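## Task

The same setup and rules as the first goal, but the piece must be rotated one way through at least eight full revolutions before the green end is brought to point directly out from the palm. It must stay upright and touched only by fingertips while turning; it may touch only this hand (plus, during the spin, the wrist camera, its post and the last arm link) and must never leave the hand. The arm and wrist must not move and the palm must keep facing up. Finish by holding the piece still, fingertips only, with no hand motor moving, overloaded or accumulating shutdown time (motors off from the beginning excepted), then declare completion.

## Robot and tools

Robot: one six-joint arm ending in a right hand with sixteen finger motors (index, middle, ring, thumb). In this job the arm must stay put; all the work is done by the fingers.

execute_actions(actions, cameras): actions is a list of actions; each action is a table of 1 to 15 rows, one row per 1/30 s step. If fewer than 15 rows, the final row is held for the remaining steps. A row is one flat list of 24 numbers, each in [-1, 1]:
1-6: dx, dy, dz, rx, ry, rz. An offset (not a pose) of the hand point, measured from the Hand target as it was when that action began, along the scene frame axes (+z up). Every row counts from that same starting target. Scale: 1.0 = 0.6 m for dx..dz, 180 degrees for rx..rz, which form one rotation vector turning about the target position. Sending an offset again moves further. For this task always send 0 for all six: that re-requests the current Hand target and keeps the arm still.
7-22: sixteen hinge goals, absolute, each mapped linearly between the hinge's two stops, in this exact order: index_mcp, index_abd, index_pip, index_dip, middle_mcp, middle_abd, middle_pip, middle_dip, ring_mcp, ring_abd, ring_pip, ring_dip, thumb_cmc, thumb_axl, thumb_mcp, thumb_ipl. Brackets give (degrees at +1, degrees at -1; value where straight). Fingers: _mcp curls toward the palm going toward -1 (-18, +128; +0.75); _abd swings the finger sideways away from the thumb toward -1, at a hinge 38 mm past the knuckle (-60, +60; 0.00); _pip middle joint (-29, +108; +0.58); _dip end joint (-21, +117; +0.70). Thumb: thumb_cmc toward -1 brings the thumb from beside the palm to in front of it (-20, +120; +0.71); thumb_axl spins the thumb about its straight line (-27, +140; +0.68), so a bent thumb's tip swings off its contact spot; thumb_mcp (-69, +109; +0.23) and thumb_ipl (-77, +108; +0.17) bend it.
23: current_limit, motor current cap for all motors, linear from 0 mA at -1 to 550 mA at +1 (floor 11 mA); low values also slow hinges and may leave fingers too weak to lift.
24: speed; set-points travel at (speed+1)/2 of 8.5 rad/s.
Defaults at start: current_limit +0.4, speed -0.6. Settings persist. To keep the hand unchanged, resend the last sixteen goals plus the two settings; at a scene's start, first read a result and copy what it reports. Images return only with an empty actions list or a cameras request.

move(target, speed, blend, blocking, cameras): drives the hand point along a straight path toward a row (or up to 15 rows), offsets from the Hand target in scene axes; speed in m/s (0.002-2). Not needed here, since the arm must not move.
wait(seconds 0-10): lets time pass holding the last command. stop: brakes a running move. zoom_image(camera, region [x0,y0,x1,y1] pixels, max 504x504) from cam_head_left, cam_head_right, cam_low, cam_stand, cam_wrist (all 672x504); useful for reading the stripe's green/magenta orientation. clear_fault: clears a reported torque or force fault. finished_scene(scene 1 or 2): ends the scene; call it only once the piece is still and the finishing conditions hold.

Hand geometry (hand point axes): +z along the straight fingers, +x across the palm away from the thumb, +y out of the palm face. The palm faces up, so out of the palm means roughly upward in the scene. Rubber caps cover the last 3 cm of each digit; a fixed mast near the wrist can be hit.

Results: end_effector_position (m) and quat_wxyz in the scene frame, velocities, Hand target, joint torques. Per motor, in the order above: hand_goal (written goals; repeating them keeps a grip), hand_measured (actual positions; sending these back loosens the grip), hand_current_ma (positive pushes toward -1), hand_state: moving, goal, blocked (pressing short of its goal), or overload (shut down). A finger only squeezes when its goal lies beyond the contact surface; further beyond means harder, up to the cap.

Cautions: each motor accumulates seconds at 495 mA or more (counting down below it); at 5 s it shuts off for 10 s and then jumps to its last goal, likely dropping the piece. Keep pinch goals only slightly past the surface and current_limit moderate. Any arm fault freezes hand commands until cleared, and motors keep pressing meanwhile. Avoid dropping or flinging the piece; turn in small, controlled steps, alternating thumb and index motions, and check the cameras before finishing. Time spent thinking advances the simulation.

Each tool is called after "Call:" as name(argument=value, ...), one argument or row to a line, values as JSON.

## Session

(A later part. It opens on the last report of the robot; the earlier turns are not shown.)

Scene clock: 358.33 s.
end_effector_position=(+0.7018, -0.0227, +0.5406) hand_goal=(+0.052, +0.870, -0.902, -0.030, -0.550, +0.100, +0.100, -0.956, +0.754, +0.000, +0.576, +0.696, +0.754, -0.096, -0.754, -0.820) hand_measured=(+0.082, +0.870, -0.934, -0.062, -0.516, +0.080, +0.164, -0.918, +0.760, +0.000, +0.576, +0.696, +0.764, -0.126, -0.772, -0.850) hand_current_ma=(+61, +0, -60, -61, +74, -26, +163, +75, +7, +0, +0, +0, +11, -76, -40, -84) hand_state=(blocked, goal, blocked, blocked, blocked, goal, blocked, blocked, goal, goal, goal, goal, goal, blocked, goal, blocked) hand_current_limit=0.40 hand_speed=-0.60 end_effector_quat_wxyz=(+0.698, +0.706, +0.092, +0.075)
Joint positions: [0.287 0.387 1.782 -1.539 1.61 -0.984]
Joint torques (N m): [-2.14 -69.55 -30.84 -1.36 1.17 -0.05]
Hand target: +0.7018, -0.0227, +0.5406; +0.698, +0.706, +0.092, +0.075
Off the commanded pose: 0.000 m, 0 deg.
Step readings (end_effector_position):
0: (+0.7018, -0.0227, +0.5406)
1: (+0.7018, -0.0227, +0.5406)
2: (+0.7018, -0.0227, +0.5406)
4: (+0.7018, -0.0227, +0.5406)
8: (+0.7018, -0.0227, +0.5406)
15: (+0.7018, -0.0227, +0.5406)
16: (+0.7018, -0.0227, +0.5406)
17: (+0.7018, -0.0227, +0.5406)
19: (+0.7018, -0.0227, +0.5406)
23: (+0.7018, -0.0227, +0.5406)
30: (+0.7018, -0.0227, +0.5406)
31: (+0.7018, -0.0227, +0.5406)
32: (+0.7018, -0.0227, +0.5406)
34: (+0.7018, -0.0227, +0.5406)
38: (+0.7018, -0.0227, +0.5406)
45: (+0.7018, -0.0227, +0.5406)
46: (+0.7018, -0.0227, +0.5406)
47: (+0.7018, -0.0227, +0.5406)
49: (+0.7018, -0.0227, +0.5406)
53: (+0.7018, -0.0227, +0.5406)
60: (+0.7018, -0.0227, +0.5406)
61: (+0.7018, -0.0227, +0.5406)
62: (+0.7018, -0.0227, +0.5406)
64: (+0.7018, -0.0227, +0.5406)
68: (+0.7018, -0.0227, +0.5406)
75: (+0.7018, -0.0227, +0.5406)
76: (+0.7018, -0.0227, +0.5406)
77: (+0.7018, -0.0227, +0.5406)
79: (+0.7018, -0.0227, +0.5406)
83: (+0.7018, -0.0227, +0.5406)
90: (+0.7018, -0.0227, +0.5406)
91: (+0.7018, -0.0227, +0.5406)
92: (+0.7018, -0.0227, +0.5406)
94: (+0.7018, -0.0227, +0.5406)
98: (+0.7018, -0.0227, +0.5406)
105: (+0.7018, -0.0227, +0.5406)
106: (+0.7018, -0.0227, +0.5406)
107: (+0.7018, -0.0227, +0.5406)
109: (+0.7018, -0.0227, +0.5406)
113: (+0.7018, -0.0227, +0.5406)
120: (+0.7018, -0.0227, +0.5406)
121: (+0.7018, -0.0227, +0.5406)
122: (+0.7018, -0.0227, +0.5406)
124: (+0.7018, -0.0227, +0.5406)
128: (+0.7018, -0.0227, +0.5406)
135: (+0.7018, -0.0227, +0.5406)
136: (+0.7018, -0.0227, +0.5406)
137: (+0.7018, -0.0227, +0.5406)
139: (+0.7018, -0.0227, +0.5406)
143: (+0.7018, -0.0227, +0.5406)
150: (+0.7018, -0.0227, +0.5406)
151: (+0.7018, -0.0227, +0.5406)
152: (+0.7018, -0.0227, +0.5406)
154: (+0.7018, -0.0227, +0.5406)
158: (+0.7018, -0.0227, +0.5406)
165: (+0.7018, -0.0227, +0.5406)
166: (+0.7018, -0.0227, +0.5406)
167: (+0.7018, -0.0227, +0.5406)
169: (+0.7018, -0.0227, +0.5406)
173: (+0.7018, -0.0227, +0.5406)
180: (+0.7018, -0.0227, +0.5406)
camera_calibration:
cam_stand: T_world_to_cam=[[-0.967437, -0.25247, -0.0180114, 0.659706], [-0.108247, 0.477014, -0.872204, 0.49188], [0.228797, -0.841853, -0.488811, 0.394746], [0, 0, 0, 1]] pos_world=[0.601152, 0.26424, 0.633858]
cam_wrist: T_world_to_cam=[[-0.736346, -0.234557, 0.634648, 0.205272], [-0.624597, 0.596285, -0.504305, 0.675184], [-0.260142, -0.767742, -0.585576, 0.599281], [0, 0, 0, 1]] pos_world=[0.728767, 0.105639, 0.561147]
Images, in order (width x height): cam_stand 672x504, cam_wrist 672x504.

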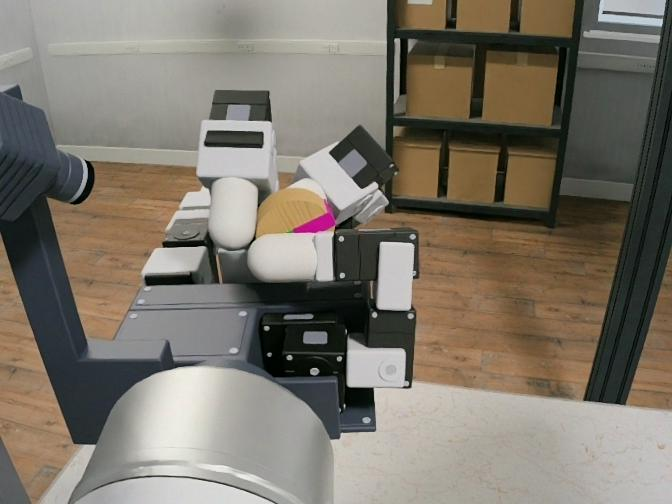

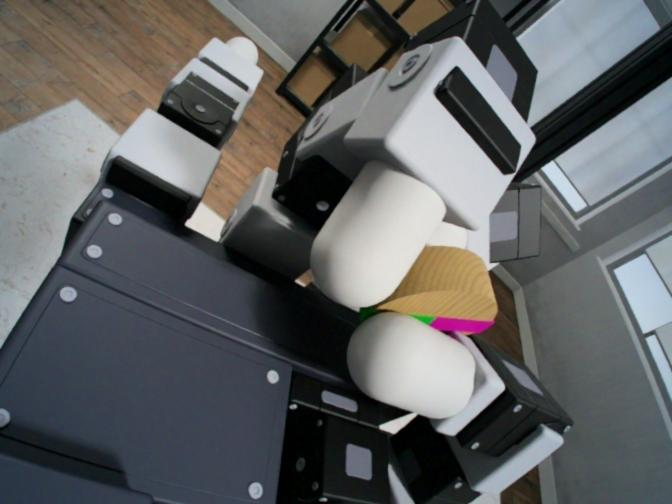

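Call:
execute_actions(
  actions=[
    [[0,0,0,0,0,0,0.052,0.87,-0.902,-0.03,-0.55,-0.2,0.58,-0.55,0.754,0,0.576,0.696,0.754,-0.096,-0.755,-0.82,0.4,-0.6]],
    [[0,0,0,0,0,0,0.052,0.87,-0.902,-0.03,-0.55,0.36,0.52,-0.8,0.754,0,0.576,0.696,0.754,-0.096,-0.755,-0.82,0.4,-0.6]],
    [[0,0,0,0,0,0,0.052,0.87,-0.902,-0.03,-0.55,0.26,0.36,-0.92,0.754,0,0.576,0.696,0.754,-0.096,-0.755,-0.82,0.4,-0.6]],
    [[0,0,0,0,0,0,0.052,0.87,-0.902,-0.03,-0.55,0.1,0.1,-0.957,0.754,0,0.576,0.696,0.754,-0.096,-0.755,-0.82,0.4,-0.6]],
    [[0,0,0,0,0,0,0.052,0.87,-0.902,-0.03,-0.55,-0.2,0.58,-0.55,0.754,0,0.576,0.696,0.754,-0.096,-0.755,-0.82,0.4,-0.6]],
    [[0,0,0,0,0,0,0.052,0.87,-0.902,-0.03,-0.55,0.36,0.52,-0.8,0.754,0,0.576,0.696,0.754,-0.096,-0.755,-0.82,0.4,-0.6]],
    [[0,0,0,0,0,0,0.052,0.87,-0.902,-0.03,-0.55,0.26,0.36,-0.92,0.754,0,0.576,0.696,0.754,-0.096,-0.755,-0.82,0.4,-0.6]],
    [[0,0,0,0,0,0,0.052,0.87,-0.902,-0.03,-0.55,0.1,0.1,-0.957,0.754,0,0.576,0.696,0.754,-0.096,-0.755,-0.82,0.4,-0.6]],
    [[0,0,0,0,0,0,0.052,0.87,-0.902,-0.03,-0.55,-0.2,0.58,-0.55,0.754,0,0.576,0.696,0.754,-0.096,-0.755,-0.82,0.4,-0.6]],
    [[0,0,0,0,0,0,0.052,0.87,-0.902,-0.03,-0.55,0.36,0.52,-0.8,0.754,0,0.576,0.696,0.754,-0.096,-0.755,-0.82,0.4,-0.6]],
    [[0,0,0,0,0,0,0.052,0.87,-0.902,-0.03,-0.55,0.26,0.36,-0.92,0.754,0,0.576,0.696,0.754,-0.096,-0.755,-0.82,0.4,-0.6]],
    [[0,0,0,0,0,0,0.052,0.87,-0.902,-0.03,-0.55,0.1,0.1,-0.957,0.754,0,0.576,0.696,0.754,-0.096,-0.755,-0.82,0.4,-0.6]],
  ],
  cameras=["cam_stand"],
)

Call:
execute_actions(
  actions=[
    [[0,0,0,0,0,0,0.052,0.87,-0.902,-0.03,-0.55,-0.2,0.58,-0.55,0.754,0,0.576,0.696,0.754,-0.096,-0.755,-0.82,0.4,-0.6]],
    [[0,0,0,0,0,0,0.052,0.87,-0.902,-0.03,-0.55,0.36,0.52,-0.8,0.754,0,0.576,0.696,0.754,-0.096,-0.755,-0.82,0.4,-0.6]],
    [[0,0,0,0,0,0,0.052,0.87,-0.902,-0.03,-0.55,0.26,0.36,-0.92,0.754,0,0.576,0.696,0.754,-0.096,-0.755,-0.82,0.4,-0.6]],
    [[0,0,0,0,0,0,0.052,0.87,-0.902,-0.03,-0.55,0.1,0.1,-0.957,0.754,0,0.576,0.696,0.754,-0.096,-0.755,-0.82,0.4,-0.6]],
    [[0,0,0,0,0,0,0.052,0.87,-0.902,-0.03,-0.55,-0.2,0.58,-0.55,0.754,0,0.576,0.696,0.754,-0.096,-0.755,-0.82,0.4,-0.6]],
    [[0,0,0,0,0,0,0.052,0.87,-0.902,-0.03,-0.55,0.36,0.52,-0.8,0.754,0,0.576,0.696,0.754,-0.096,-0.755,-0.82,0.4,-0.6]],
    [[0,0,0,0,0,0,0.052,0.87,-0.902,-0.03,-0.55,0.26,0.36,-0.92,0.754,0,0.576,0.696,0.754,-0.096,-0.755,-0.82,0.4,-0.6]],
    [[0,0,0,0,0,0,0.052,0.87,-0.902,-0.03,-0.55,0.1,0.1,-0.957,0.754,0,0.576,0.696,0.754,-0.096,-0.755,-0.82,0.4,-0.6]],
    [[0,0,0,0,0,0,0.052,0.87,-0.902,-0.03,-0.55,-0.2,0.58,-0.55,0.754,0,0.576,0.696,0.754,-0.096,-0.755,-0.82,0.4,-0.6]],
    [[0,0,0,0,0,0,0.052,0.87,-0.902,-0.03,-0.55,0.36,0.52,-0.8,0.754,0,0.576,0.696,0.754,-0.096,-0.755,-0.82,0.4,-0.6]],
    [[0,0,0,0,0,0,0.052,0.87,-0.902,-0.03,-0.55,0.26,0.36,-0.92,0.754,0,0.576,0.696,0.754,-0.096,-0.755,-0.82,0.4,-0.6]],
    [[0,0,0,0,0,0,0.052,0.87,-0.902,-0.03,-0.55,0.1,0.1,-0.957,0.754,0,0.576,0.696,0.754,-0.096,-0.755,-0.82,0.4,-0.6]],
  ],
  cameras=["cam_stand"],
)

Call:
execute_actions(
  actions=[
    [[0,0,0,0,0,0,0.052,0.87,-0.902,-0.03,-0.55,-0.2,0.58,-0.55,0.754,0,0.576,0.696,0.754,-0.096,-0.755,-0.82,0.4,-0.6]],
    [[0,0,0,0,0,0,0.052,0.87,-0.902,-0.03,-0.55,0.36,0.52,-0.8,0.754,0,0.576,0.696,0.754,-0.096,-0.755,-0.82,0.4,-0.6]],
    [[0,0,0,0,0,0,0.052,0.87,-0.902,-0.03,-0.55,0.26,0.36,-0.92,0.754,0,0.576,0.696,0.754,-0.096,-0.755,-0.82,0.4,-0.6]],
    [[0,0,0,0,0,0,0.052,0.87,-0.902,-0.03,-0.55,0.1,0.1,-0.957,0.754,0,0.576,0.696,0.754,-0.096,-0.755,-0.82,0.4,-0.6]],
    [[0,0,0,0,0,0,0.052,0.87,-0.902,-0.03,-0.55,-0.2,0.58,-0.55,0.754,0,0.576,0.696,0.754,-0.096,-0.755,-0.82,0.4,-0.6]],
    [[0,0,0,0,0,0,0.052,0.87,-0.902,-0.03,-0.55,0.36,0.52,-0.8,0.754,0,0.576,0.696,0.754,-0.096,-0.755,-0.82,0.4,-0.6]],
    [[0,0,0,0,0,0,0.052,0.87,-0.902,-0.03,-0.55,0.26,0.36,-0.92,0.754,0,0.576,0.696,0.754,-0.096,-0.755,-0.82,0.4,-0.6]],
    [[0,0,0,0,0,0,0.052,0.87,-0.902,-0.03,-0.55,0.1,0.1,-0.957,0.754,0,0.576,0.696,0.754,-0.096,-0.755,-0.82,0.4,-0.6]],
    [[0,0,0,0,0,0,0.052,0.87,-0.902,-0.03,-0.55,-0.2,0.58,-0.55,0.754,0,0.576,0.696,0.754,-0.096,-0.755,-0.82,0.4,-0.6]],
    [[0,0,0,0,0,0,0.052,0.87,-0.902,-0.03,-0.55,0.36,0.52,-0.8,0.754,0,0.576,0.696,0.754,-0.096,-0.755,-0.82,0.4,-0.6]],
    [[0,0,0,0,0,0,0.052,0.87,-0.902,-0.03,-0.55,0.26,0.36,-0.92,0.754,0,0.576,0.696,0.754,-0.096,-0.755,-0.82,0.4,-0.6]],
    [[0,0,0,0,0,0,0.052,0.87,-0.902,-0.03,-0.55,0.1,0.1,-0.957,0.754,0,0.576,0.696,0.754,-0.096,-0.755,-0.82,0.4,-0.6]],
  ],
  cameras=["cam_stand"],
)

Call:
execute_actions(
  actions=[
    [[0,0,0,0,0,0,0.052,0.87,-0.902,-0.03,-0.55,-0.2,0.58,-0.55,0.754,0,0.576,0.696,0.754,-0.096,-0.755,-0.82,0.4,-0.6]],
    [[0,0,0,0,0,0,0.052,0.87,-0.902,-0.03,-0.55,0.36,0.52,-0.8,0.754,0,0.576,0.696,0.754,-0.096,-0.755,-0.82,0.4,-0.6]],
    [[0,0,0,0,0,0,0.052,0.87,-0.902,-0.03,-0.55,0.26,0.36,-0.92,0.754,0,0.576,0.696,0.754,-0.096,-0.755,-0.82,0.4,-0.6]],
    [[0,0,0,0,0,0,0.052,0.87,-0.902,-0.03,-0.55,0.1,0.1,-0.957,0.754,0,0.576,0.696,0.754,-0.096,-0.755,-0.82,0.4,-0.6]],
    [[0,0,0,0,0,0,0.052,0.87,-0.902,-0.03,-0.55,-0.2,0.58,-0.55,0.754,0,0.576,0.696,0.754,-0.096,-0.755,-0.82,0.4,-0.6]],
    [[0,0,0,0,0,0,0.052,0.87,-0.902,-0.03,-0.55,0.36,0.52,-0.8,0.754,0,0.576,0.696,0.754,-0.096,-0.755,-0.82,0.4,-0.6]],
    [[0,0,0,0,0,0,0.052,0.87,-0.902,-0.03,-0.55,0.26,0.36,-0.92,0.754,0,0.576,0.696,0.754,-0.096,-0.755,-0.82,0.4,-0.6]],
    [[0,0,0,0,0,0,0.052,0.87,-0.902,-0.03,-0.55,0.1,0.1,-0.957,0.754,0,0.576,0.696,0.754,-0.096,-0.755,-0.82,0.4,-0.6]],
    [[0,0,0,0,0,0,0.052,0.87,-0.902,-0.03,-0.55,-0.2,0.58,-0.55,0.754,0,0.576,0.696,0.754,-0.096,-0.755,-0.82,0.4,-0.6]],
    [[0,0,0,0,0,0,0.052,0.87,-0.902,-0.03,-0.55,0.36,0.52,-0.8,0.754,0,0.576,0.696,0.754,-0.096,-0.755,-0.82,0.4,-0.6]],
    [[0,0,0,0,0,0,0.052,0.87,-0.902,-0.03,-0.55,0.26,0.36,-0.92,0.754,0,0.576,0.696,0.754,-0.096,-0.755,-0.82,0.4,-0.6]],
    [[0,0,0,0,0,0,0.052,0.87,-0.902,-0.03,-0.55,0.1,0.1,-0.957,0.754,0,0.576,0.696,0.754,-0.096,-0.755,-0.82,0.4,-0.6]],
  ],
  cameras=["cam_stand"],
)

Call:
execute_actions(
  actions=[
    [[0,0,0,0,0,0,0.052,0.87,-0.902,-0.03,-0.55,-0.2,0.58,-0.55,0.754,0,0.576,0.696,0.754,-0.096,-0.755,-0.82,0.4,-0.6]],
    [[0,0,0,0,0,0,0.052,0.87,-0.902,-0.03,-0.55,0.36,0.52,-0.8,0.754,0,0.576,0.696,0.754,-0.096,-0.755,-0.82,0.4,-0.6]],
    [[0,0,0,0,0,0,0.052,0.87,-0.902,-0.03,-0.55,0.26,0.36,-0.92,0.754,0,0.576,0.696,0.754,-0.096,-0.755,-0.82,0.4,-0.6]],
    [[0,0,0,0,0,0,0.052,0.87,-0.902,-0.03,-0.55,0.1,0.1,-0.957,0.754,0,0.576,0.696,0.754,-0.096,-0.755,-0.82,0.4,-0.6]],
    [[0,0,0,0,0,0,0.052,0.87,-0.902,-0.03,-0.55,-0.2,0.58,-0.55,0.754,0,0.576,0.696,0.754,-0.096,-0.755,-0.82,0.4,-0.6]],
    [[0,0,0,0,0,0,0.052,0.87,-0.902,-0.03,-0.55,0.36,0.52,-0.8,0.754,0,0.576,0.696,0.754,-0.096,-0.755,-0.82,0.4,-0.6]],
    [[0,0,0,0,0,0,0.052,0.87,-0.902,-0.03,-0.55,0.26,0.36,-0.92,0.754,0,0.576,0.696,0.754,-0.096,-0.755,-0.82,0.4,-0.6]],
    [[0,0,0,0,0,0,0.052,0.87,-0.902,-0.03,-0.55,0.1,0.1,-0.957,0.754,0,0.576,0.696,0.754,-0.096,-0.755,-0.82,0.4,-0.6]],
    [[0,0,0,0,0,0,0.052,0.87,-0.902,-0.03,-0.55,-0.2,0.58,-0.55,0.754,0,0.576,0.696,0.754,-0.096,-0.755,-0.82,0.4,-0.6]],
    [[0,0,0,0,0,0,0.052,0.87,-0.902,-0.03,-0.55,0.36,0.52,-0.8,0.754,0,0.576,0.696,0.754,-0.096,-0.755,-0.82,0.4,-0.6]],
    [[0,0,0,0,0,0,0.052,0.87,-0.902,-0.03,-0.55,0.26,0.36,-0.92,0.754,0,0.576,0.696,0.754,-0.096,-0.755,-0.82,0.4,-0.6]],
    [[0,0,0,0,0,0,0.052,0.87,-0.902,-0.03,-0.55,0.1,0.1,-0.957,0.754,0,0.576,0.696,0.754,-0.096,-0.755,-0.82,0.4,-0.6]],
  ],
  cameras=["cam_stand"],
)

Call:
execute_actions(
  actions=[
    [[0,0,0,0,0,0,0.052,0.87,-0.902,-0.03,-0.55,-0.2,0.58,-0.55,0.754,0,0.576,0.696,0.754,-0.096,-0.755,-0.82,0.4,-0.6]],
    [[0,0,0,0,0,0,0.052,0.87,-0.902,-0.03,-0.55,0.36,0.52,-0.8,0.754,0,0.576,0.696,0.754,-0.096,-0.755,-0.82,0.4,-0.6]],
    [[0,0,0,0,0,0,0.052,0.87,-0.902,-0.03,-0.55,0.26,0.36,-0.92,0.754,0,0.576,0.696,0.754,-0.096,-0.755,-0.82,0.4,-0.6]],
    [[0,0,0,0,0,0,0.052,0.87,-0.902,-0.03,-0.55,0.1,0.1,-0.957,0.754,0,0.576,0.696,0.754,-0.096,-0.755,-0.82,0.4,-0.6]],
    [[0,0,0,0,0,0,0.052,0.87,-0.902,-0.03,-0.55,-0.2,0.58,-0.55,0.754,0,0.576,0.696,0.754,-0.096,-0.755,-0.82,0.4,-0.6]],
    [[0,0,0,0,0,0,0.052,0.87,-0.902,-0.03,-0.55,0.36,0.52,-0.8,0.754,0,0.576,0.696,0.754,-0.096,-0.755,-0.82,0.4,-0.6]],
    [[0,0,0,0,0,0,0.052,0.87,-0.902,-0.03,-0.55,0.26,0.36,-0.92,0.754,0,0.576,0.696,0.754,-0.096,-0.755,-0.82,0.4,-0.6]],
    [[0,0,0,0,0,0,0.052,0.87,-0.902,-0.03,-0.55,0.1,0.1,-0.957,0.754,0,0.576,0.696,0.754,-0.096,-0.755,-0.82,0.4,-0.6]],
    [[0,0,0,0,0,0,0.052,0.87,-0.902,-0.03,-0.55,-0.2,0.58,-0.55,0.754,0,0.576,0.696,0.754,-0.096,-0.755,-0.82,0.4,-0.6]],
    [[0,0,0,0,0,0,0.052,0.87,-0.902,-0.03,-0.55,0.36,0.52,-0.8,0.754,0,0.576,0.696,0.754,-0.096,-0.755,-0.82,0.4,-0.6]],
    [[0,0,0,0,0,0,0.052,0.87,-0.902,-0.03,-0.55,0.26,0.36,-0.92,0.754,0,0.576,0.696,0.754,-0.096,-0.755,-0.82,0.4,-0.6]],
    [[0,0,0,0,0,0,0.052,0.87,-0.902,-0.03,-0.55,0.1,0.1,-0.957,0.754,0,0.576,0.696,0.754,-0.096,-0.755,-0.82,0.4,-0.6]],
  ],
  cameras=["cam_stand","cam_wrist"],
)

Scene clock: 476.70 s.
end_effector_position=(+0.7018, -0.0227, +0.5406) hand_goal=(+0.052, +0.870, -0.902, -0.030, -0.550, +0.100, +0.100, -0.956, +0.754, +0.000, +0.576, +0.696, +0.754, -0.096, -0.754, -0.820) hand_measured=(+0.082, +0.870, -0.934, -0.062, -0.516, +0.080, +0.164, -0.918, +0.760, +0.000, +0.576, +0.696, +0.764, -0.126, -0.772, -0.850) hand_current_ma=(+61, +0, -60, -61, +74, -26, +163, +75, +7, +0, +0, +0, +11, -76, -40, -84) hand_state=(blocked, goal, blocked, blocked, blocked, goal, blocked, blocked, goal, goal, goal, goal, goal, blocked, goal, blocked) hand_current_limit=0.40 hand_speed=-0.60 end_effector_quat_wxyz=(+0.698, +0.706, +0.092, +0.075)
Joint positions: [0.287 0.387 1.782 -1.539 1.61 -0.984]
Joint torques (N m): [-2.51 -69.55 -30.77 -1.34 1.11 -0.05]
Hand target: +0.7018, -0.0227, +0.5406; +0.698, +0.706, +0.092, +0.075
Off the commanded pose: 0.000 m, 0 deg.
Step readings (end_effector_position):
0: (+0.7018, -0.0227, +0.5406)
1: (+0.7018, -0.0227, +0.5406)
2: (+0.7018, -0.0227, +0.5406)
4: (+0.7018, -0.0227, +0.5406)
8: (+0.7018, -0.0227, +0.5406)
15: (+0.7018, -0.0227, +0.5406)
16: (+0.7018, -0.0227, +0.5406)
17: (+0.7018, -0.0227, +0.5406)
19: (+0.7018, -0.0227, +0.5406)
23: (+0.7018, -0.0227, +0.5406)
30: (+0.7018, -0.0227, +0.5406)
31: (+0.7018, -0.0227, +0.5406)
32: (+0.7018, -0.0227, +0.5406)
34: (+0.7018, -0.0227, +0.5406)
38: (+0.7018, -0.0227, +0.5406)
45: (+0.7018, -0.0227, +0.5406)
46: (+0.7018, -0.0227, +0.5406)
47: (+0.7018, -0.0227, +0.5406)
49: (+0.7018, -0.0227, +0.5406)
53: (+0.7018, -0.0227, +0.5406)
60: (+0.7018, -0.0227, +0.5406)
61: (+0.7018, -0.0227, +0.5406)
62: (+0.7018, -0.0227, +0.5406)
64: (+0.7018, -0.0227, +0.5406)
68: (+0.7018, -0.0227, +0.5406)
75: (+0.7018, -0.0227, +0.5406)
76: (+0.7018, -0.0227, +0.5406)
77: (+0.7018, -0.0227, +0.5406)
79: (+0.7018, -0.0227, +0.5406)
83: (+0.7018, -0.0227, +0.5406)
90: (+0.7018, -0.0227, +0.5406)
91: (+0.7018, -0.0227, +0.5406)
92: (+0.7018, -0.0227, +0.5406)
94: (+0.7018, -0.0227, +0.5406)
98: (+0.7018, -0.0227, +0.5406)
105: (+0.7018, -0.0227, +0.5406)
106: (+0.7018, -0.0227, +0.5406)
107: (+0.7018, -0.0227, +0.5406)
109: (+0.7018, -0.0227, +0.5406)
113: (+0.7018, -0.0227, +0.5406)
120: (+0.7018, -0.0227, +0.5406)
121: (+0.7018, -0.0227, +0.5406)
122: (+0.7018, -0.0227, +0.5406)
124: (+0.7018, -0.0227, +0.5406)
128: (+0.7018, -0.0227, +0.5406)
135: (+0.7018, -0.0227, +0.5406)
136: (+0.7018, -0.0227, +0.5406)
137: (+0.7018, -0.0227, +0.5406)
139: (+0.7018, -0.0227, +0.5406)
143: (+0.7018, -0.0227, +0.5406)
150: (+0.7018, -0.0227, +0.5406)
151: (+0.7018, -0.0227, +0.5406)
152: (+0.7018, -0.0227, +0.5406)
154: (+0.7018, -0.0227, +0.5406)
158: (+0.7018, -0.0227, +0.5406)
165: (+0.7018, -0.0227, +0.5406)
166: (+0.7018, -0.0227, +0.5406)
167: (+0.7018, -0.0227, +0.5406)
169: (+0.7018, -0.0227, +0.5406)
173: (+0.7018, -0.0227, +0.5406)
180: (+0.7018, -0.0227, +0.5406)
camera_calibration:
cam_stand: T_world_to_cam=[[-0.967437, -0.25247, -0.0180114, 0.659706], [-0.108247, 0.477014, -0.872204, 0.49188], [0.228797, -0.841853, -0.488811, 0.394746], [0, 0, 0, 1]] pos_world=[0.601152, 0.26424, 0.633858]
Images, in order (width x height): cam_stand 672x504.

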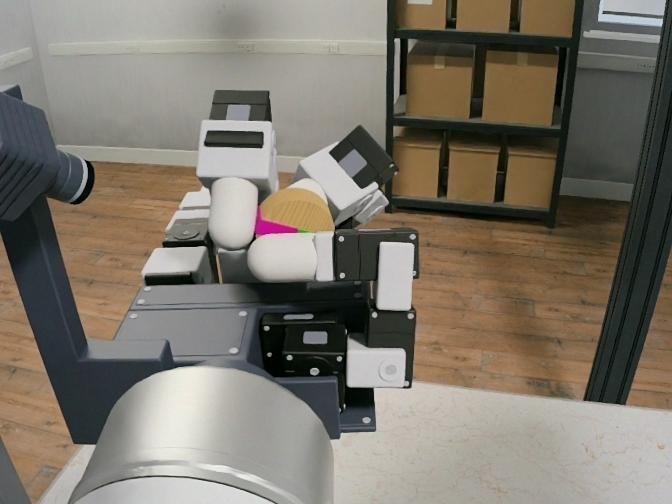

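Scene clock: 482.90 s.
end_effector_position=(+0.7018, -0.0227, +0.5406) hand_goal=(+0.052, +0.870, -0.902, -0.030, -0.550, +0.100, +0.100, -0.956, +0.754, +0.000, +0.576, +0.696, +0.754, -0.096, -0.754, -0.820) hand_measured=(+0.082, +0.870, -0.934, -0.062, -0.516, +0.080, +0.164, -0.918, +0.760, +0.000, +0.576, +0.696, +0.764, -0.126, -0.772, -0.850) hand_current_ma=(+61, +0, -60, -61, +74, -26, +163, +75, +7, +0, +0, +0, +11, -76, -40, -84) hand_state=(blocked, goal, blocked, blocked, blocked, goal, blocked, blocked, goal, goal, goal, goal, goal, blocked, goal, blocked) hand_current_limit=0.40 hand_speed=-0.60 end_effector_quat_wxyz=(+0.698, +0.706, +0.092, +0.075)
Joint positions: [0.287 0.387 1.782 -1.539 1.61 -0.984]
Joint torques (N m): [-2.35 -69.72 -30.8 -1.32 1.12 -0.04]
Hand target: +0.7018, -0.0227, +0.5406; +0.698, +0.706, +0.092, +0.075
Off the commanded pose: 0.000 m, 0 deg.
Step readings (end_effector_position):
0: (+0.7018, -0.0227, +0.5406)
1: (+0.7018, -0.0227, +0.5406)
2: (+0.7018, -0.0227, +0.5406)
4: (+0.7018, -0.0227, +0.5406)
8: (+0.7018, -0.0227, +0.5406)
15: (+0.7018, -0.0227, +0.5406)
16: (+0.7018, -0.0227, +0.5406)
17: (+0.7018, -0.0227, +0.5406)
19: (+0.7018, -0.0227, +0.5406)
23: (+0.7018, -0.0227, +0.5406)
30: (+0.7018, -0.0227, +0.5406)
31: (+0.7018, -0.0227, +0.5406)
32: (+0.7018, -0.0227, +0.5406)
34: (+0.7018, -0.0227, +0.5406)
38: (+0.7018, -0.0227, +0.5406)
45: (+0.7018, -0.0227, +0.5406)
46: (+0.7018, -0.0227, +0.5406)
47: (+0.7018, -0.0227, +0.5406)
49: (+0.7018, -0.0227, +0.5406)
53: (+0.7018, -0.0227, +0.5406)
60: (+0.7018, -0.0227, +0.5406)
61: (+0.7018, -0.0227, +0.5406)
62: (+0.7018, -0.0227, +0.5406)
64: (+0.7018, -0.0227, +0.5406)
68: (+0.7018, -0.0227, +0.5406)
75: (+0.7018, -0.0227, +0.5406)
76: (+0.7018, -0.0227, +0.5406)
77: (+0.7018, -0.0227, +0.5406)
79: (+0.7018, -0.0227, +0.5406)
83: (+0.7018, -0.0227, +0.5406)
90: (+0.7018, -0.0227, +0.5406)
91: (+0.7018, -0.0227, +0.5406)
92: (+0.7018, -0.0227, +0.5406)
94: (+0.7018, -0.0227, +0.5406)
98: (+0.7018, -0.0227, +0.5406)
105: (+0.7018, -0.0227, +0.5406)
106: (+0.7018, -0.0227, +0.5406)
107: (+0.7018, -0.0227, +0.5406)
109: (+0.7018, -0.0227, +0.5406)
113: (+0.7018, -0.0227, +0.5406)
120: (+0.7018, -0.0227, +0.5406)
121: (+0.7018, -0.0227, +0.5406)
122: (+0.7018, -0.0227, +0.5406)
124: (+0.7018, -0.0227, +0.5406)
128: (+0.7018, -0.0227, +0.5406)
135: (+0.7018, -0.0227, +0.5406)
136: (+0.7018, -0.0227, +0.5406)
137: (+0.7018, -0.0227, +0.5406)
139: (+0.7018, -0.0227, +0.5406)
143: (+0.7018, -0.0227, +0.5406)
150: (+0.7018, -0.0227, +0.5406)
151: (+0.7018, -0.0227, +0.5406)
152: (+0.7018, -0.0227, +0.5406)
154: (+0.7018, -0.0227, +0.5406)
158: (+0.7018, -0.0227, +0.5406)
165: (+0.7018, -0.0227, +0.5406)
166: (+0.7018, -0.0227, +0.5406)
167: (+0.7018, -0.0227, +0.5406)
169: (+0.7018, -0.0227, +0.5406)
173: (+0.7018, -0.0227, +0.5406)
180: (+0.7018, -0.0227, +0.5406)
camera_calibration:
cam_stand: T_world_to_cam=[[-0.967437, -0.25247, -0.0180114, 0.659706], [-0.108247, 0.477014, -0.872204, 0.49188], [0.228797, -0.841853, -0.488811, 0.394746], [0, 0, 0, 1]] pos_world=[0.601152, 0.26424, 0.633858]
Images, in order (width x height): cam_stand 672x504.

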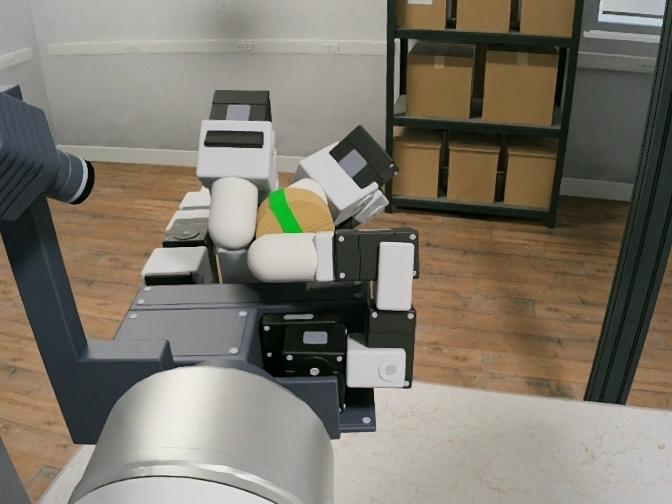

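Scene clock: 489.10 s.
end_effector_position=(+0.7018, -0.0227, +0.5406) hand_goal=(+0.052, +0.870, -0.902, -0.030, -0.550, +0.100, +0.100, -0.956, +0.754, +0.000, +0.576, +0.696, +0.754, -0.096, -0.754, -0.820) hand_measured=(+0.082, +0.870, -0.934, -0.062, -0.516, +0.080, +0.164, -0.918, +0.760, +0.000, +0.576, +0.696, +0.764, -0.126, -0.772, -0.850) hand_current_ma=(+61, +0, -60, -61, +74, -26, +163, +75, +7, +0, +0, +0, +11, -76, -40, -84) hand_state=(blocked, goal, blocked, blocked, blocked, goal, blocked, blocked, goal, goal, goal, goal, goal, blocked, goal, blocked) hand_current_limit=0.40 hand_speed=-0.60 end_effector_quat_wxyz=(+0.698, +0.706, +0.092, +0.075)
Joint positions: [0.287 0.387 1.782 -1.539 1.61 -0.984]
Joint torques (N m): [-2.17 -69.43 -30.85 -1.31 1.14 -0.01]
Hand target: +0.7018, -0.0227, +0.5406; +0.698, +0.706, +0.092, +0.075
Off the commanded pose: 0.000 m, 0 deg.
Step readings (end_effector_position):
0: (+0.7018, -0.0227, +0.5406)
1: (+0.7018, -0.0227, +0.5406)
2: (+0.7018, -0.0227, +0.5406)
4: (+0.7018, -0.0227, +0.5406)
8: (+0.7018, -0.0227, +0.5406)
15: (+0.7018, -0.0227, +0.5406)
16: (+0.7018, -0.0227, +0.5406)
17: (+0.7018, -0.0227, +0.5406)
19: (+0.7018, -0.0227, +0.5406)
23: (+0.7018, -0.0227, +0.5406)
30: (+0.7018, -0.0227, +0.5406)
31: (+0.7018, -0.0227, +0.5406)
32: (+0.7018, -0.0227, +0.5406)
34: (+0.7018, -0.0227, +0.5406)
38: (+0.7018, -0.0227, +0.5406)
45: (+0.7018, -0.0227, +0.5406)
46: (+0.7018, -0.0227, +0.5406)
47: (+0.7018, -0.0227, +0.5406)
49: (+0.7018, -0.0227, +0.5406)
53: (+0.7018, -0.0227, +0.5406)
60: (+0.7018, -0.0227, +0.5406)
61: (+0.7018, -0.0227, +0.5406)
62: (+0.7018, -0.0227, +0.5406)
64: (+0.7018, -0.0227, +0.5406)
68: (+0.7018, -0.0227, +0.5406)
75: (+0.7018, -0.0227, +0.5406)
76: (+0.7018, -0.0227, +0.5406)
77: (+0.7018, -0.0227, +0.5406)
79: (+0.7018, -0.0227, +0.5406)
83: (+0.7018, -0.0227, +0.5406)
90: (+0.7018, -0.0227, +0.5406)
91: (+0.7018, -0.0227, +0.5406)
92: (+0.7018, -0.0227, +0.5406)
94: (+0.7018, -0.0227, +0.5406)
98: (+0.7018, -0.0227, +0.5406)
105: (+0.7018, -0.0227, +0.5406)
106: (+0.7018, -0.0227, +0.5406)
107: (+0.7018, -0.0227, +0.5406)
109: (+0.7018, -0.0227, +0.5406)
113: (+0.7018, -0.0227, +0.5406)
120: (+0.7018, -0.0227, +0.5406)
121: (+0.7018, -0.0227, +0.5406)
122: (+0.7018, -0.0227, +0.5406)
124: (+0.7018, -0.0227, +0.5406)
128: (+0.7018, -0.0227, +0.5406)
135: (+0.7018, -0.0227, +0.5406)
136: (+0.7018, -0.0227, +0.5406)
137: (+0.7018, -0.0227, +0.5406)
139: (+0.7018, -0.0227, +0.5406)
143: (+0.7018, -0.0227, +0.5406)
150: (+0.7018, -0.0227, +0.5406)
151: (+0.7018, -0.0227, +0.5406)
152: (+0.7018, -0.0227, +0.5406)
154: (+0.7018, -0.0227, +0.5406)
158: (+0.7018, -0.0227, +0.5406)
165: (+0.7018, -0.0227, +0.5406)
166: (+0.7018, -0.0227, +0.5406)
167: (+0.7018, -0.0227, +0.5406)
169: (+0.7018, -0.0227, +0.5406)
173: (+0.7018, -0.0227, +0.5406)
180: (+0.7018, -0.0227, +0.5406)
camera_calibration:
cam_stand: T_world_to_cam=[[-0.967437, -0.25247, -0.0180114, 0.659706], [-0.108247, 0.477014, -0.872204, 0.49188], [0.228797, -0.841853, -0.488811, 0.394746], [0, 0, 0, 1]] pos_world=[0.601152, 0.26424, 0.633858]
Images, in order (width x height): cam_stand 672x504.

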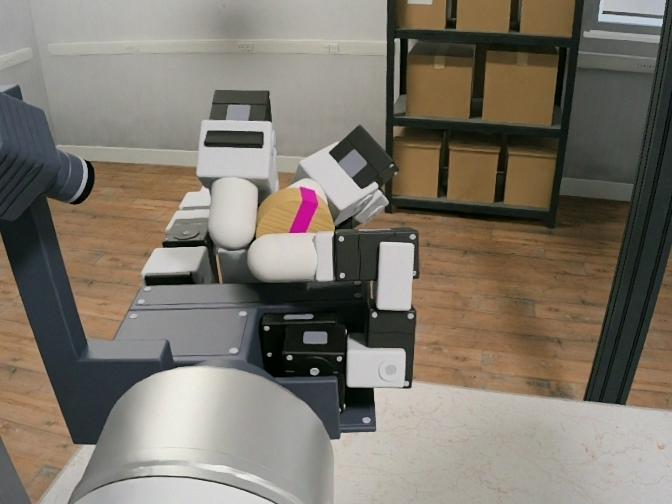

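Scene clock: 495.30 s.
end_effector_position=(+0.7018, -0.0227, +0.5406) hand_goal=(+0.052, +0.870, -0.902, -0.030, -0.550, +0.100, +0.100, -0.956, +0.754, +0.000, +0.576, +0.696, +0.754, -0.096, -0.754, -0.820) hand_measured=(+0.082, +0.870, -0.934, -0.062, -0.516, +0.080, +0.164, -0.918, +0.760, +0.000, +0.576, +0.696, +0.764, -0.126, -0.772, -0.850) hand_current_ma=(+61, +0, -60, -61, +74, -26, +163, +75, +7, +0, +0, +0, +11, -76, -40, -84) hand_state=(blocked, goal, blocked, blocked, blocked, goal, blocked, blocked, goal, goal, goal, goal, goal, blocked, goal, blocked) hand_current_limit=0.40 hand_speed=-0.60 end_effector_quat_wxyz=(+0.698, +0.706, +0.092, +0.075)
Joint positions: [0.287 0.387 1.782 -1.539 1.61 -0.984]
Joint torques (N m): [-2.63 -69.23 -30.79 -1.3 1.12 -0.04]
Hand target: +0.7018, -0.0227, +0.5406; +0.698, +0.706, +0.092, +0.075
Off the commanded pose: 0.000 m, 0 deg.
Step readings (end_effector_position):
0: (+0.7018, -0.0227, +0.5406)
1: (+0.7018, -0.0227, +0.5406)
2: (+0.7018, -0.0227, +0.5406)
4: (+0.7018, -0.0227, +0.5406)
8: (+0.7018, -0.0227, +0.5406)
15: (+0.7018, -0.0227, +0.5406)
16: (+0.7018, -0.0227, +0.5406)
17: (+0.7018, -0.0227, +0.5406)
19: (+0.7018, -0.0227, +0.5406)
23: (+0.7018, -0.0227, +0.5406)
30: (+0.7018, -0.0227, +0.5406)
31: (+0.7018, -0.0227, +0.5406)
32: (+0.7018, -0.0227, +0.5406)
34: (+0.7018, -0.0227, +0.5406)
38: (+0.7018, -0.0227, +0.5406)
45: (+0.7018, -0.0227, +0.5406)
46: (+0.7018, -0.0227, +0.5406)
47: (+0.7018, -0.0227, +0.5406)
49: (+0.7018, -0.0227, +0.5406)
53: (+0.7018, -0.0227, +0.5406)
60: (+0.7018, -0.0227, +0.5406)
61: (+0.7018, -0.0227, +0.5406)
62: (+0.7018, -0.0227, +0.5406)
64: (+0.7018, -0.0227, +0.5406)
68: (+0.7018, -0.0227, +0.5406)
75: (+0.7018, -0.0227, +0.5406)
76: (+0.7018, -0.0227, +0.5406)
77: (+0.7018, -0.0227, +0.5406)
79: (+0.7018, -0.0227, +0.5406)
83: (+0.7018, -0.0227, +0.5406)
90: (+0.7018, -0.0227, +0.5406)
91: (+0.7018, -0.0227, +0.5406)
92: (+0.7018, -0.0227, +0.5406)
94: (+0.7018, -0.0227, +0.5406)
98: (+0.7018, -0.0227, +0.5406)
105: (+0.7018, -0.0227, +0.5406)
106: (+0.7018, -0.0227, +0.5406)
107: (+0.7018, -0.0227, +0.5406)
109: (+0.7018, -0.0227, +0.5406)
113: (+0.7018, -0.0227, +0.5406)
120: (+0.7018, -0.0227, +0.5406)
121: (+0.7018, -0.0227, +0.5406)
122: (+0.7018, -0.0227, +0.5406)
124: (+0.7018, -0.0227, +0.5406)
128: (+0.7018, -0.0227, +0.5406)
135: (+0.7018, -0.0227, +0.5406)
136: (+0.7018, -0.0227, +0.5406)
137: (+0.7018, -0.0227, +0.5406)
139: (+0.7018, -0.0227, +0.5406)
143: (+0.7018, -0.0227, +0.5406)
150: (+0.7018, -0.0227, +0.5406)
151: (+0.7018, -0.0227, +0.5406)
152: (+0.7018, -0.0227, +0.5406)
154: (+0.7018, -0.0227, +0.5406)
158: (+0.7018, -0.0227, +0.5406)
165: (+0.7018, -0.0227, +0.5406)
166: (+0.7018, -0.0227, +0.5406)
167: (+0.7018, -0.0227, +0.5406)
169: (+0.7018, -0.0227, +0.5406)
173: (+0.7018, -0.0227, +0.5406)
180: (+0.7018, -0.0227, +0.5406)
camera_calibration:
cam_stand: T_world_to_cam=[[-0.967437, -0.25247, -0.0180114, 0.659706], [-0.108247, 0.477014, -0.872204, 0.49188], [0.228797, -0.841853, -0.488811, 0.394746], [0, 0, 0, 1]] pos_world=[0.601152, 0.26424, 0.633858]
Images, in order (width x height): cam_stand 672x504.

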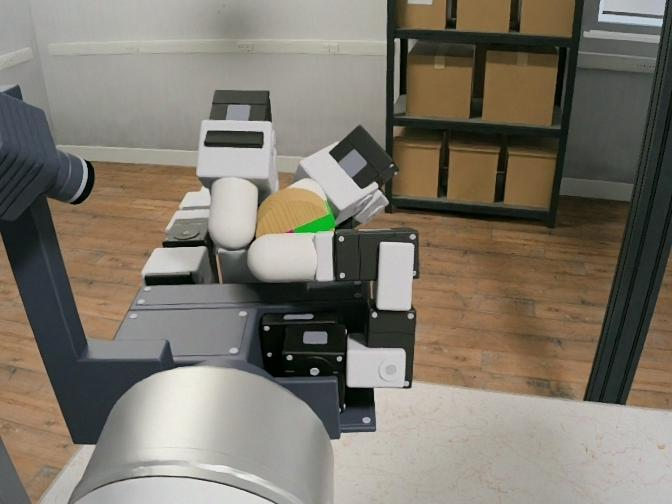

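Scene clock: 501.50 s.
end_effector_position=(+0.7018, -0.0227, +0.5406) hand_goal=(+0.052, +0.870, -0.902, -0.030, -0.550, +0.100, +0.100, -0.956, +0.754, +0.000, +0.576, +0.696, +0.754, -0.096, -0.754, -0.820) hand_measured=(+0.082, +0.870, -0.934, -0.062, -0.516, +0.080, +0.164, -0.918, +0.760, +0.000, +0.576, +0.696, +0.764, -0.126, -0.772, -0.850) hand_current_ma=(+61, +0, -60, -61, +74, -26, +163, +75, +7, +0, +0, +0, +11, -76, -40, -84) hand_state=(blocked, goal, blocked, blocked, blocked, goal, blocked, blocked, goal, goal, goal, goal, goal, blocked, goal, blocked) hand_current_limit=0.40 hand_speed=-0.60 end_effector_quat_wxyz=(+0.698, +0.706, +0.092, +0.075)
Joint positions: [0.287 0.387 1.782 -1.539 1.61 -0.984]
Joint torques (N m): [-2.17 -69.48 -30.76 -1.33 1.08 -0.06]
Hand target: +0.7018, -0.0227, +0.5406; +0.698, +0.706, +0.092, +0.075
Off the commanded pose: 0.000 m, 0 deg.
Step readings (end_effector_position):
0: (+0.7018, -0.0227, +0.5406)
1: (+0.7018, -0.0227, +0.5406)
2: (+0.7018, -0.0227, +0.5406)
4: (+0.7018, -0.0227, +0.5406)
8: (+0.7018, -0.0227, +0.5406)
15: (+0.7018, -0.0227, +0.5406)
16: (+0.7018, -0.0227, +0.5406)
17: (+0.7018, -0.0227, +0.5406)
19: (+0.7018, -0.0227, +0.5406)
23: (+0.7018, -0.0227, +0.5406)
30: (+0.7018, -0.0227, +0.5406)
31: (+0.7018, -0.0227, +0.5406)
32: (+0.7018, -0.0227, +0.5406)
34: (+0.7018, -0.0227, +0.5406)
38: (+0.7018, -0.0227, +0.5406)
45: (+0.7018, -0.0227, +0.5406)
46: (+0.7018, -0.0227, +0.5406)
47: (+0.7018, -0.0227, +0.5406)
49: (+0.7018, -0.0227, +0.5406)
53: (+0.7018, -0.0227, +0.5406)
60: (+0.7018, -0.0227, +0.5406)
61: (+0.7018, -0.0227, +0.5406)
62: (+0.7018, -0.0227, +0.5406)
64: (+0.7018, -0.0227, +0.5406)
68: (+0.7018, -0.0227, +0.5406)
75: (+0.7018, -0.0227, +0.5406)
76: (+0.7018, -0.0227, +0.5406)
77: (+0.7018, -0.0227, +0.5406)
79: (+0.7018, -0.0227, +0.5406)
83: (+0.7018, -0.0227, +0.5406)
90: (+0.7018, -0.0227, +0.5406)
91: (+0.7018, -0.0227, +0.5406)
92: (+0.7018, -0.0227, +0.5406)
94: (+0.7018, -0.0227, +0.5406)
98: (+0.7018, -0.0227, +0.5406)
105: (+0.7018, -0.0227, +0.5406)
106: (+0.7018, -0.0227, +0.5406)
107: (+0.7018, -0.0227, +0.5406)
109: (+0.7018, -0.0227, +0.5406)
113: (+0.7018, -0.0227, +0.5406)
120: (+0.7018, -0.0227, +0.5406)
121: (+0.7018, -0.0227, +0.5406)
122: (+0.7018, -0.0227, +0.5406)
124: (+0.7018, -0.0227, +0.5406)
128: (+0.7018, -0.0227, +0.5406)
135: (+0.7018, -0.0227, +0.5406)
136: (+0.7018, -0.0227, +0.5406)
137: (+0.7018, -0.0227, +0.5406)
139: (+0.7018, -0.0227, +0.5406)
143: (+0.7018, -0.0227, +0.5406)
150: (+0.7018, -0.0227, +0.5406)
151: (+0.7018, -0.0227, +0.5406)
152: (+0.7018, -0.0227, +0.5406)
154: (+0.7018, -0.0227, +0.5406)
158: (+0.7018, -0.0227, +0.5406)
165: (+0.7018, -0.0227, +0.5406)
166: (+0.7018, -0.0227, +0.5406)
167: (+0.7018, -0.0227, +0.5406)
169: (+0.7018, -0.0227, +0.5406)
173: (+0.7018, -0.0227, +0.5406)
180: (+0.7018, -0.0227, +0.5406)
camera_calibration:
cam_stand: T_world_to_cam=[[-0.967437, -0.25247, -0.0180114, 0.659706], [-0.108247, 0.477014, -0.872204, 0.49188], [0.228797, -0.841853, -0.488811, 0.394746], [0, 0, 0, 1]] pos_world=[0.601152, 0.26424, 0.633858]
Images, in order (width x height): cam_stand 672x504.

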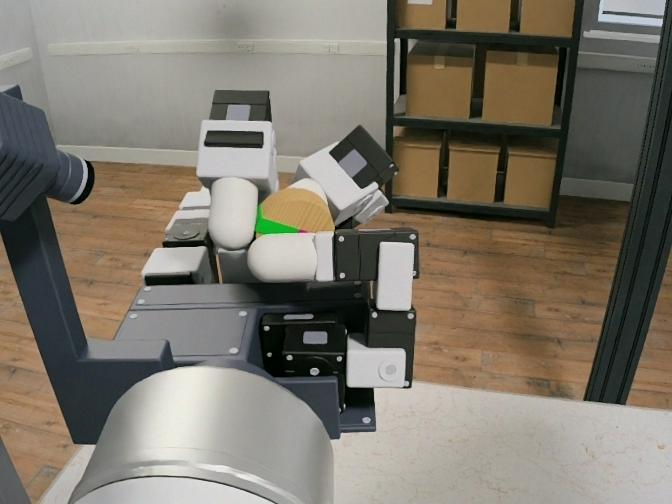

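Scene clock: 507.70 s.
end_effector_position=(+0.7018, -0.0227, +0.5406) hand_goal=(+0.052, +0.870, -0.902, -0.030, -0.550, +0.100, +0.100, -0.956, +0.754, +0.000, +0.576, +0.696, +0.754, -0.096, -0.754, -0.820) hand_measured=(+0.082, +0.870, -0.934, -0.062, -0.516, +0.080, +0.164, -0.918, +0.760, +0.000, +0.576, +0.696, +0.764, -0.126, -0.772, -0.850) hand_current_ma=(+61, +0, -60, -61, +74, -26, +163, +75, +7, +0, +0, +0, +11, -76, -40, -84) hand_state=(blocked, goal, blocked, blocked, blocked, goal, blocked, blocked, goal, goal, goal, goal, goal, blocked, goal, blocked) hand_current_limit=0.40 hand_speed=-0.60 end_effector_quat_wxyz=(+0.698, +0.706, +0.092, +0.075)
Joint positions: [0.287 0.387 1.782 -1.539 1.61 -0.984]
Joint torques (N m): [-2.52 -69.53 -30.9 -1.32 1.09 -0.11]
Hand target: +0.7018, -0.0227, +0.5406; +0.698, +0.706, +0.092, +0.075
Off the commanded pose: 0.000 m, 0 deg.
Step readings (end_effector_position):
0: (+0.7018, -0.0227, +0.5406)
1: (+0.7018, -0.0227, +0.5406)
2: (+0.7018, -0.0227, +0.5406)
4: (+0.7018, -0.0227, +0.5406)
8: (+0.7018, -0.0227, +0.5406)
15: (+0.7018, -0.0227, +0.5406)
16: (+0.7018, -0.0227, +0.5406)
17: (+0.7018, -0.0227, +0.5406)
19: (+0.7018, -0.0227, +0.5406)
23: (+0.7018, -0.0227, +0.5406)
30: (+0.7018, -0.0227, +0.5406)
31: (+0.7018, -0.0227, +0.5406)
32: (+0.7018, -0.0227, +0.5406)
34: (+0.7018, -0.0227, +0.5406)
38: (+0.7018, -0.0227, +0.5406)
45: (+0.7018, -0.0227, +0.5406)
46: (+0.7018, -0.0227, +0.5406)
47: (+0.7018, -0.0227, +0.5406)
49: (+0.7018, -0.0227, +0.5406)
53: (+0.7018, -0.0227, +0.5406)
60: (+0.7018, -0.0227, +0.5406)
61: (+0.7018, -0.0227, +0.5406)
62: (+0.7018, -0.0227, +0.5406)
64: (+0.7018, -0.0227, +0.5406)
68: (+0.7018, -0.0227, +0.5406)
75: (+0.7018, -0.0227, +0.5406)
76: (+0.7018, -0.0227, +0.5406)
77: (+0.7018, -0.0227, +0.5406)
79: (+0.7018, -0.0227, +0.5406)
83: (+0.7018, -0.0227, +0.5406)
90: (+0.7018, -0.0227, +0.5406)
91: (+0.7018, -0.0227, +0.5406)
92: (+0.7018, -0.0227, +0.5406)
94: (+0.7018, -0.0227, +0.5406)
98: (+0.7018, -0.0227, +0.5406)
105: (+0.7018, -0.0227, +0.5406)
106: (+0.7018, -0.0227, +0.5406)
107: (+0.7018, -0.0227, +0.5406)
109: (+0.7018, -0.0227, +0.5406)
113: (+0.7018, -0.0227, +0.5406)
120: (+0.7018, -0.0227, +0.5406)
121: (+0.7018, -0.0227, +0.5406)
122: (+0.7018, -0.0227, +0.5406)
124: (+0.7018, -0.0227, +0.5406)
128: (+0.7018, -0.0227, +0.5406)
135: (+0.7018, -0.0227, +0.5406)
136: (+0.7018, -0.0227, +0.5406)
137: (+0.7018, -0.0227, +0.5406)
139: (+0.7018, -0.0227, +0.5406)
143: (+0.7018, -0.0227, +0.5406)
150: (+0.7018, -0.0227, +0.5406)
151: (+0.7018, -0.0227, +0.5406)
152: (+0.7018, -0.0227, +0.5406)
154: (+0.7018, -0.0227, +0.5406)
158: (+0.7018, -0.0227, +0.5406)
165: (+0.7018, -0.0227, +0.5406)
166: (+0.7018, -0.0227, +0.5406)
167: (+0.7018, -0.0227, +0.5406)
169: (+0.7018, -0.0227, +0.5406)
173: (+0.7018, -0.0227, +0.5406)
180: (+0.7018, -0.0227, +0.5406)
camera_calibration:
cam_stand: T_world_to_cam=[[-0.967437, -0.25247, -0.0180114, 0.659706], [-0.108247, 0.477014, -0.872204, 0.49188], [0.228797, -0.841853, -0.488811, 0.394746], [0, 0, 0, 1]] pos_world=[0.601152, 0.26424, 0.633858]
cam_wrist: T_world_to_cam=[[-0.736346, -0.234557, 0.634648, 0.205272], [-0.624597, 0.596285, -0.504305, 0.675184], [-0.260142, -0.767742, -0.585576, 0.599281], [0, 0, 0, 1]] pos_world=[0.728767, 0.105639, 0.561147]
Images, in order (width x height): cam_stand 672x504, cam_wrist 672x504.

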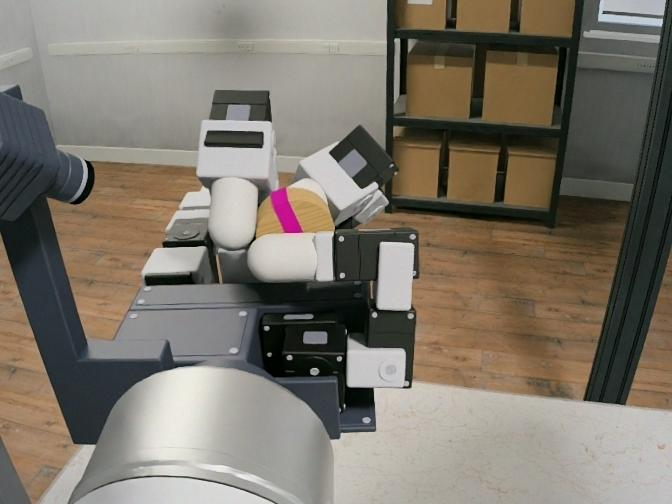

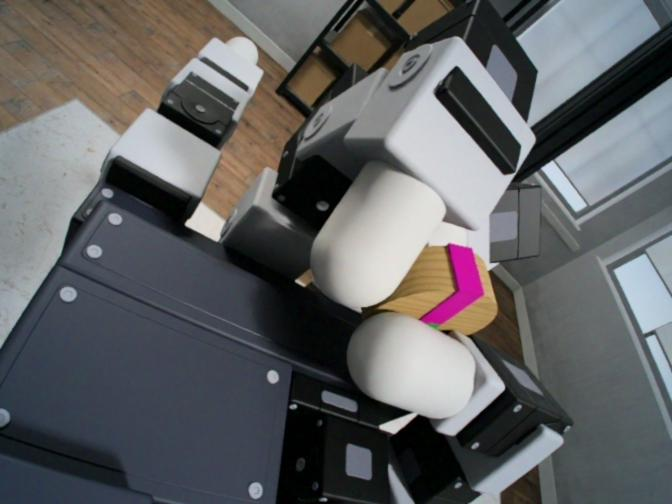

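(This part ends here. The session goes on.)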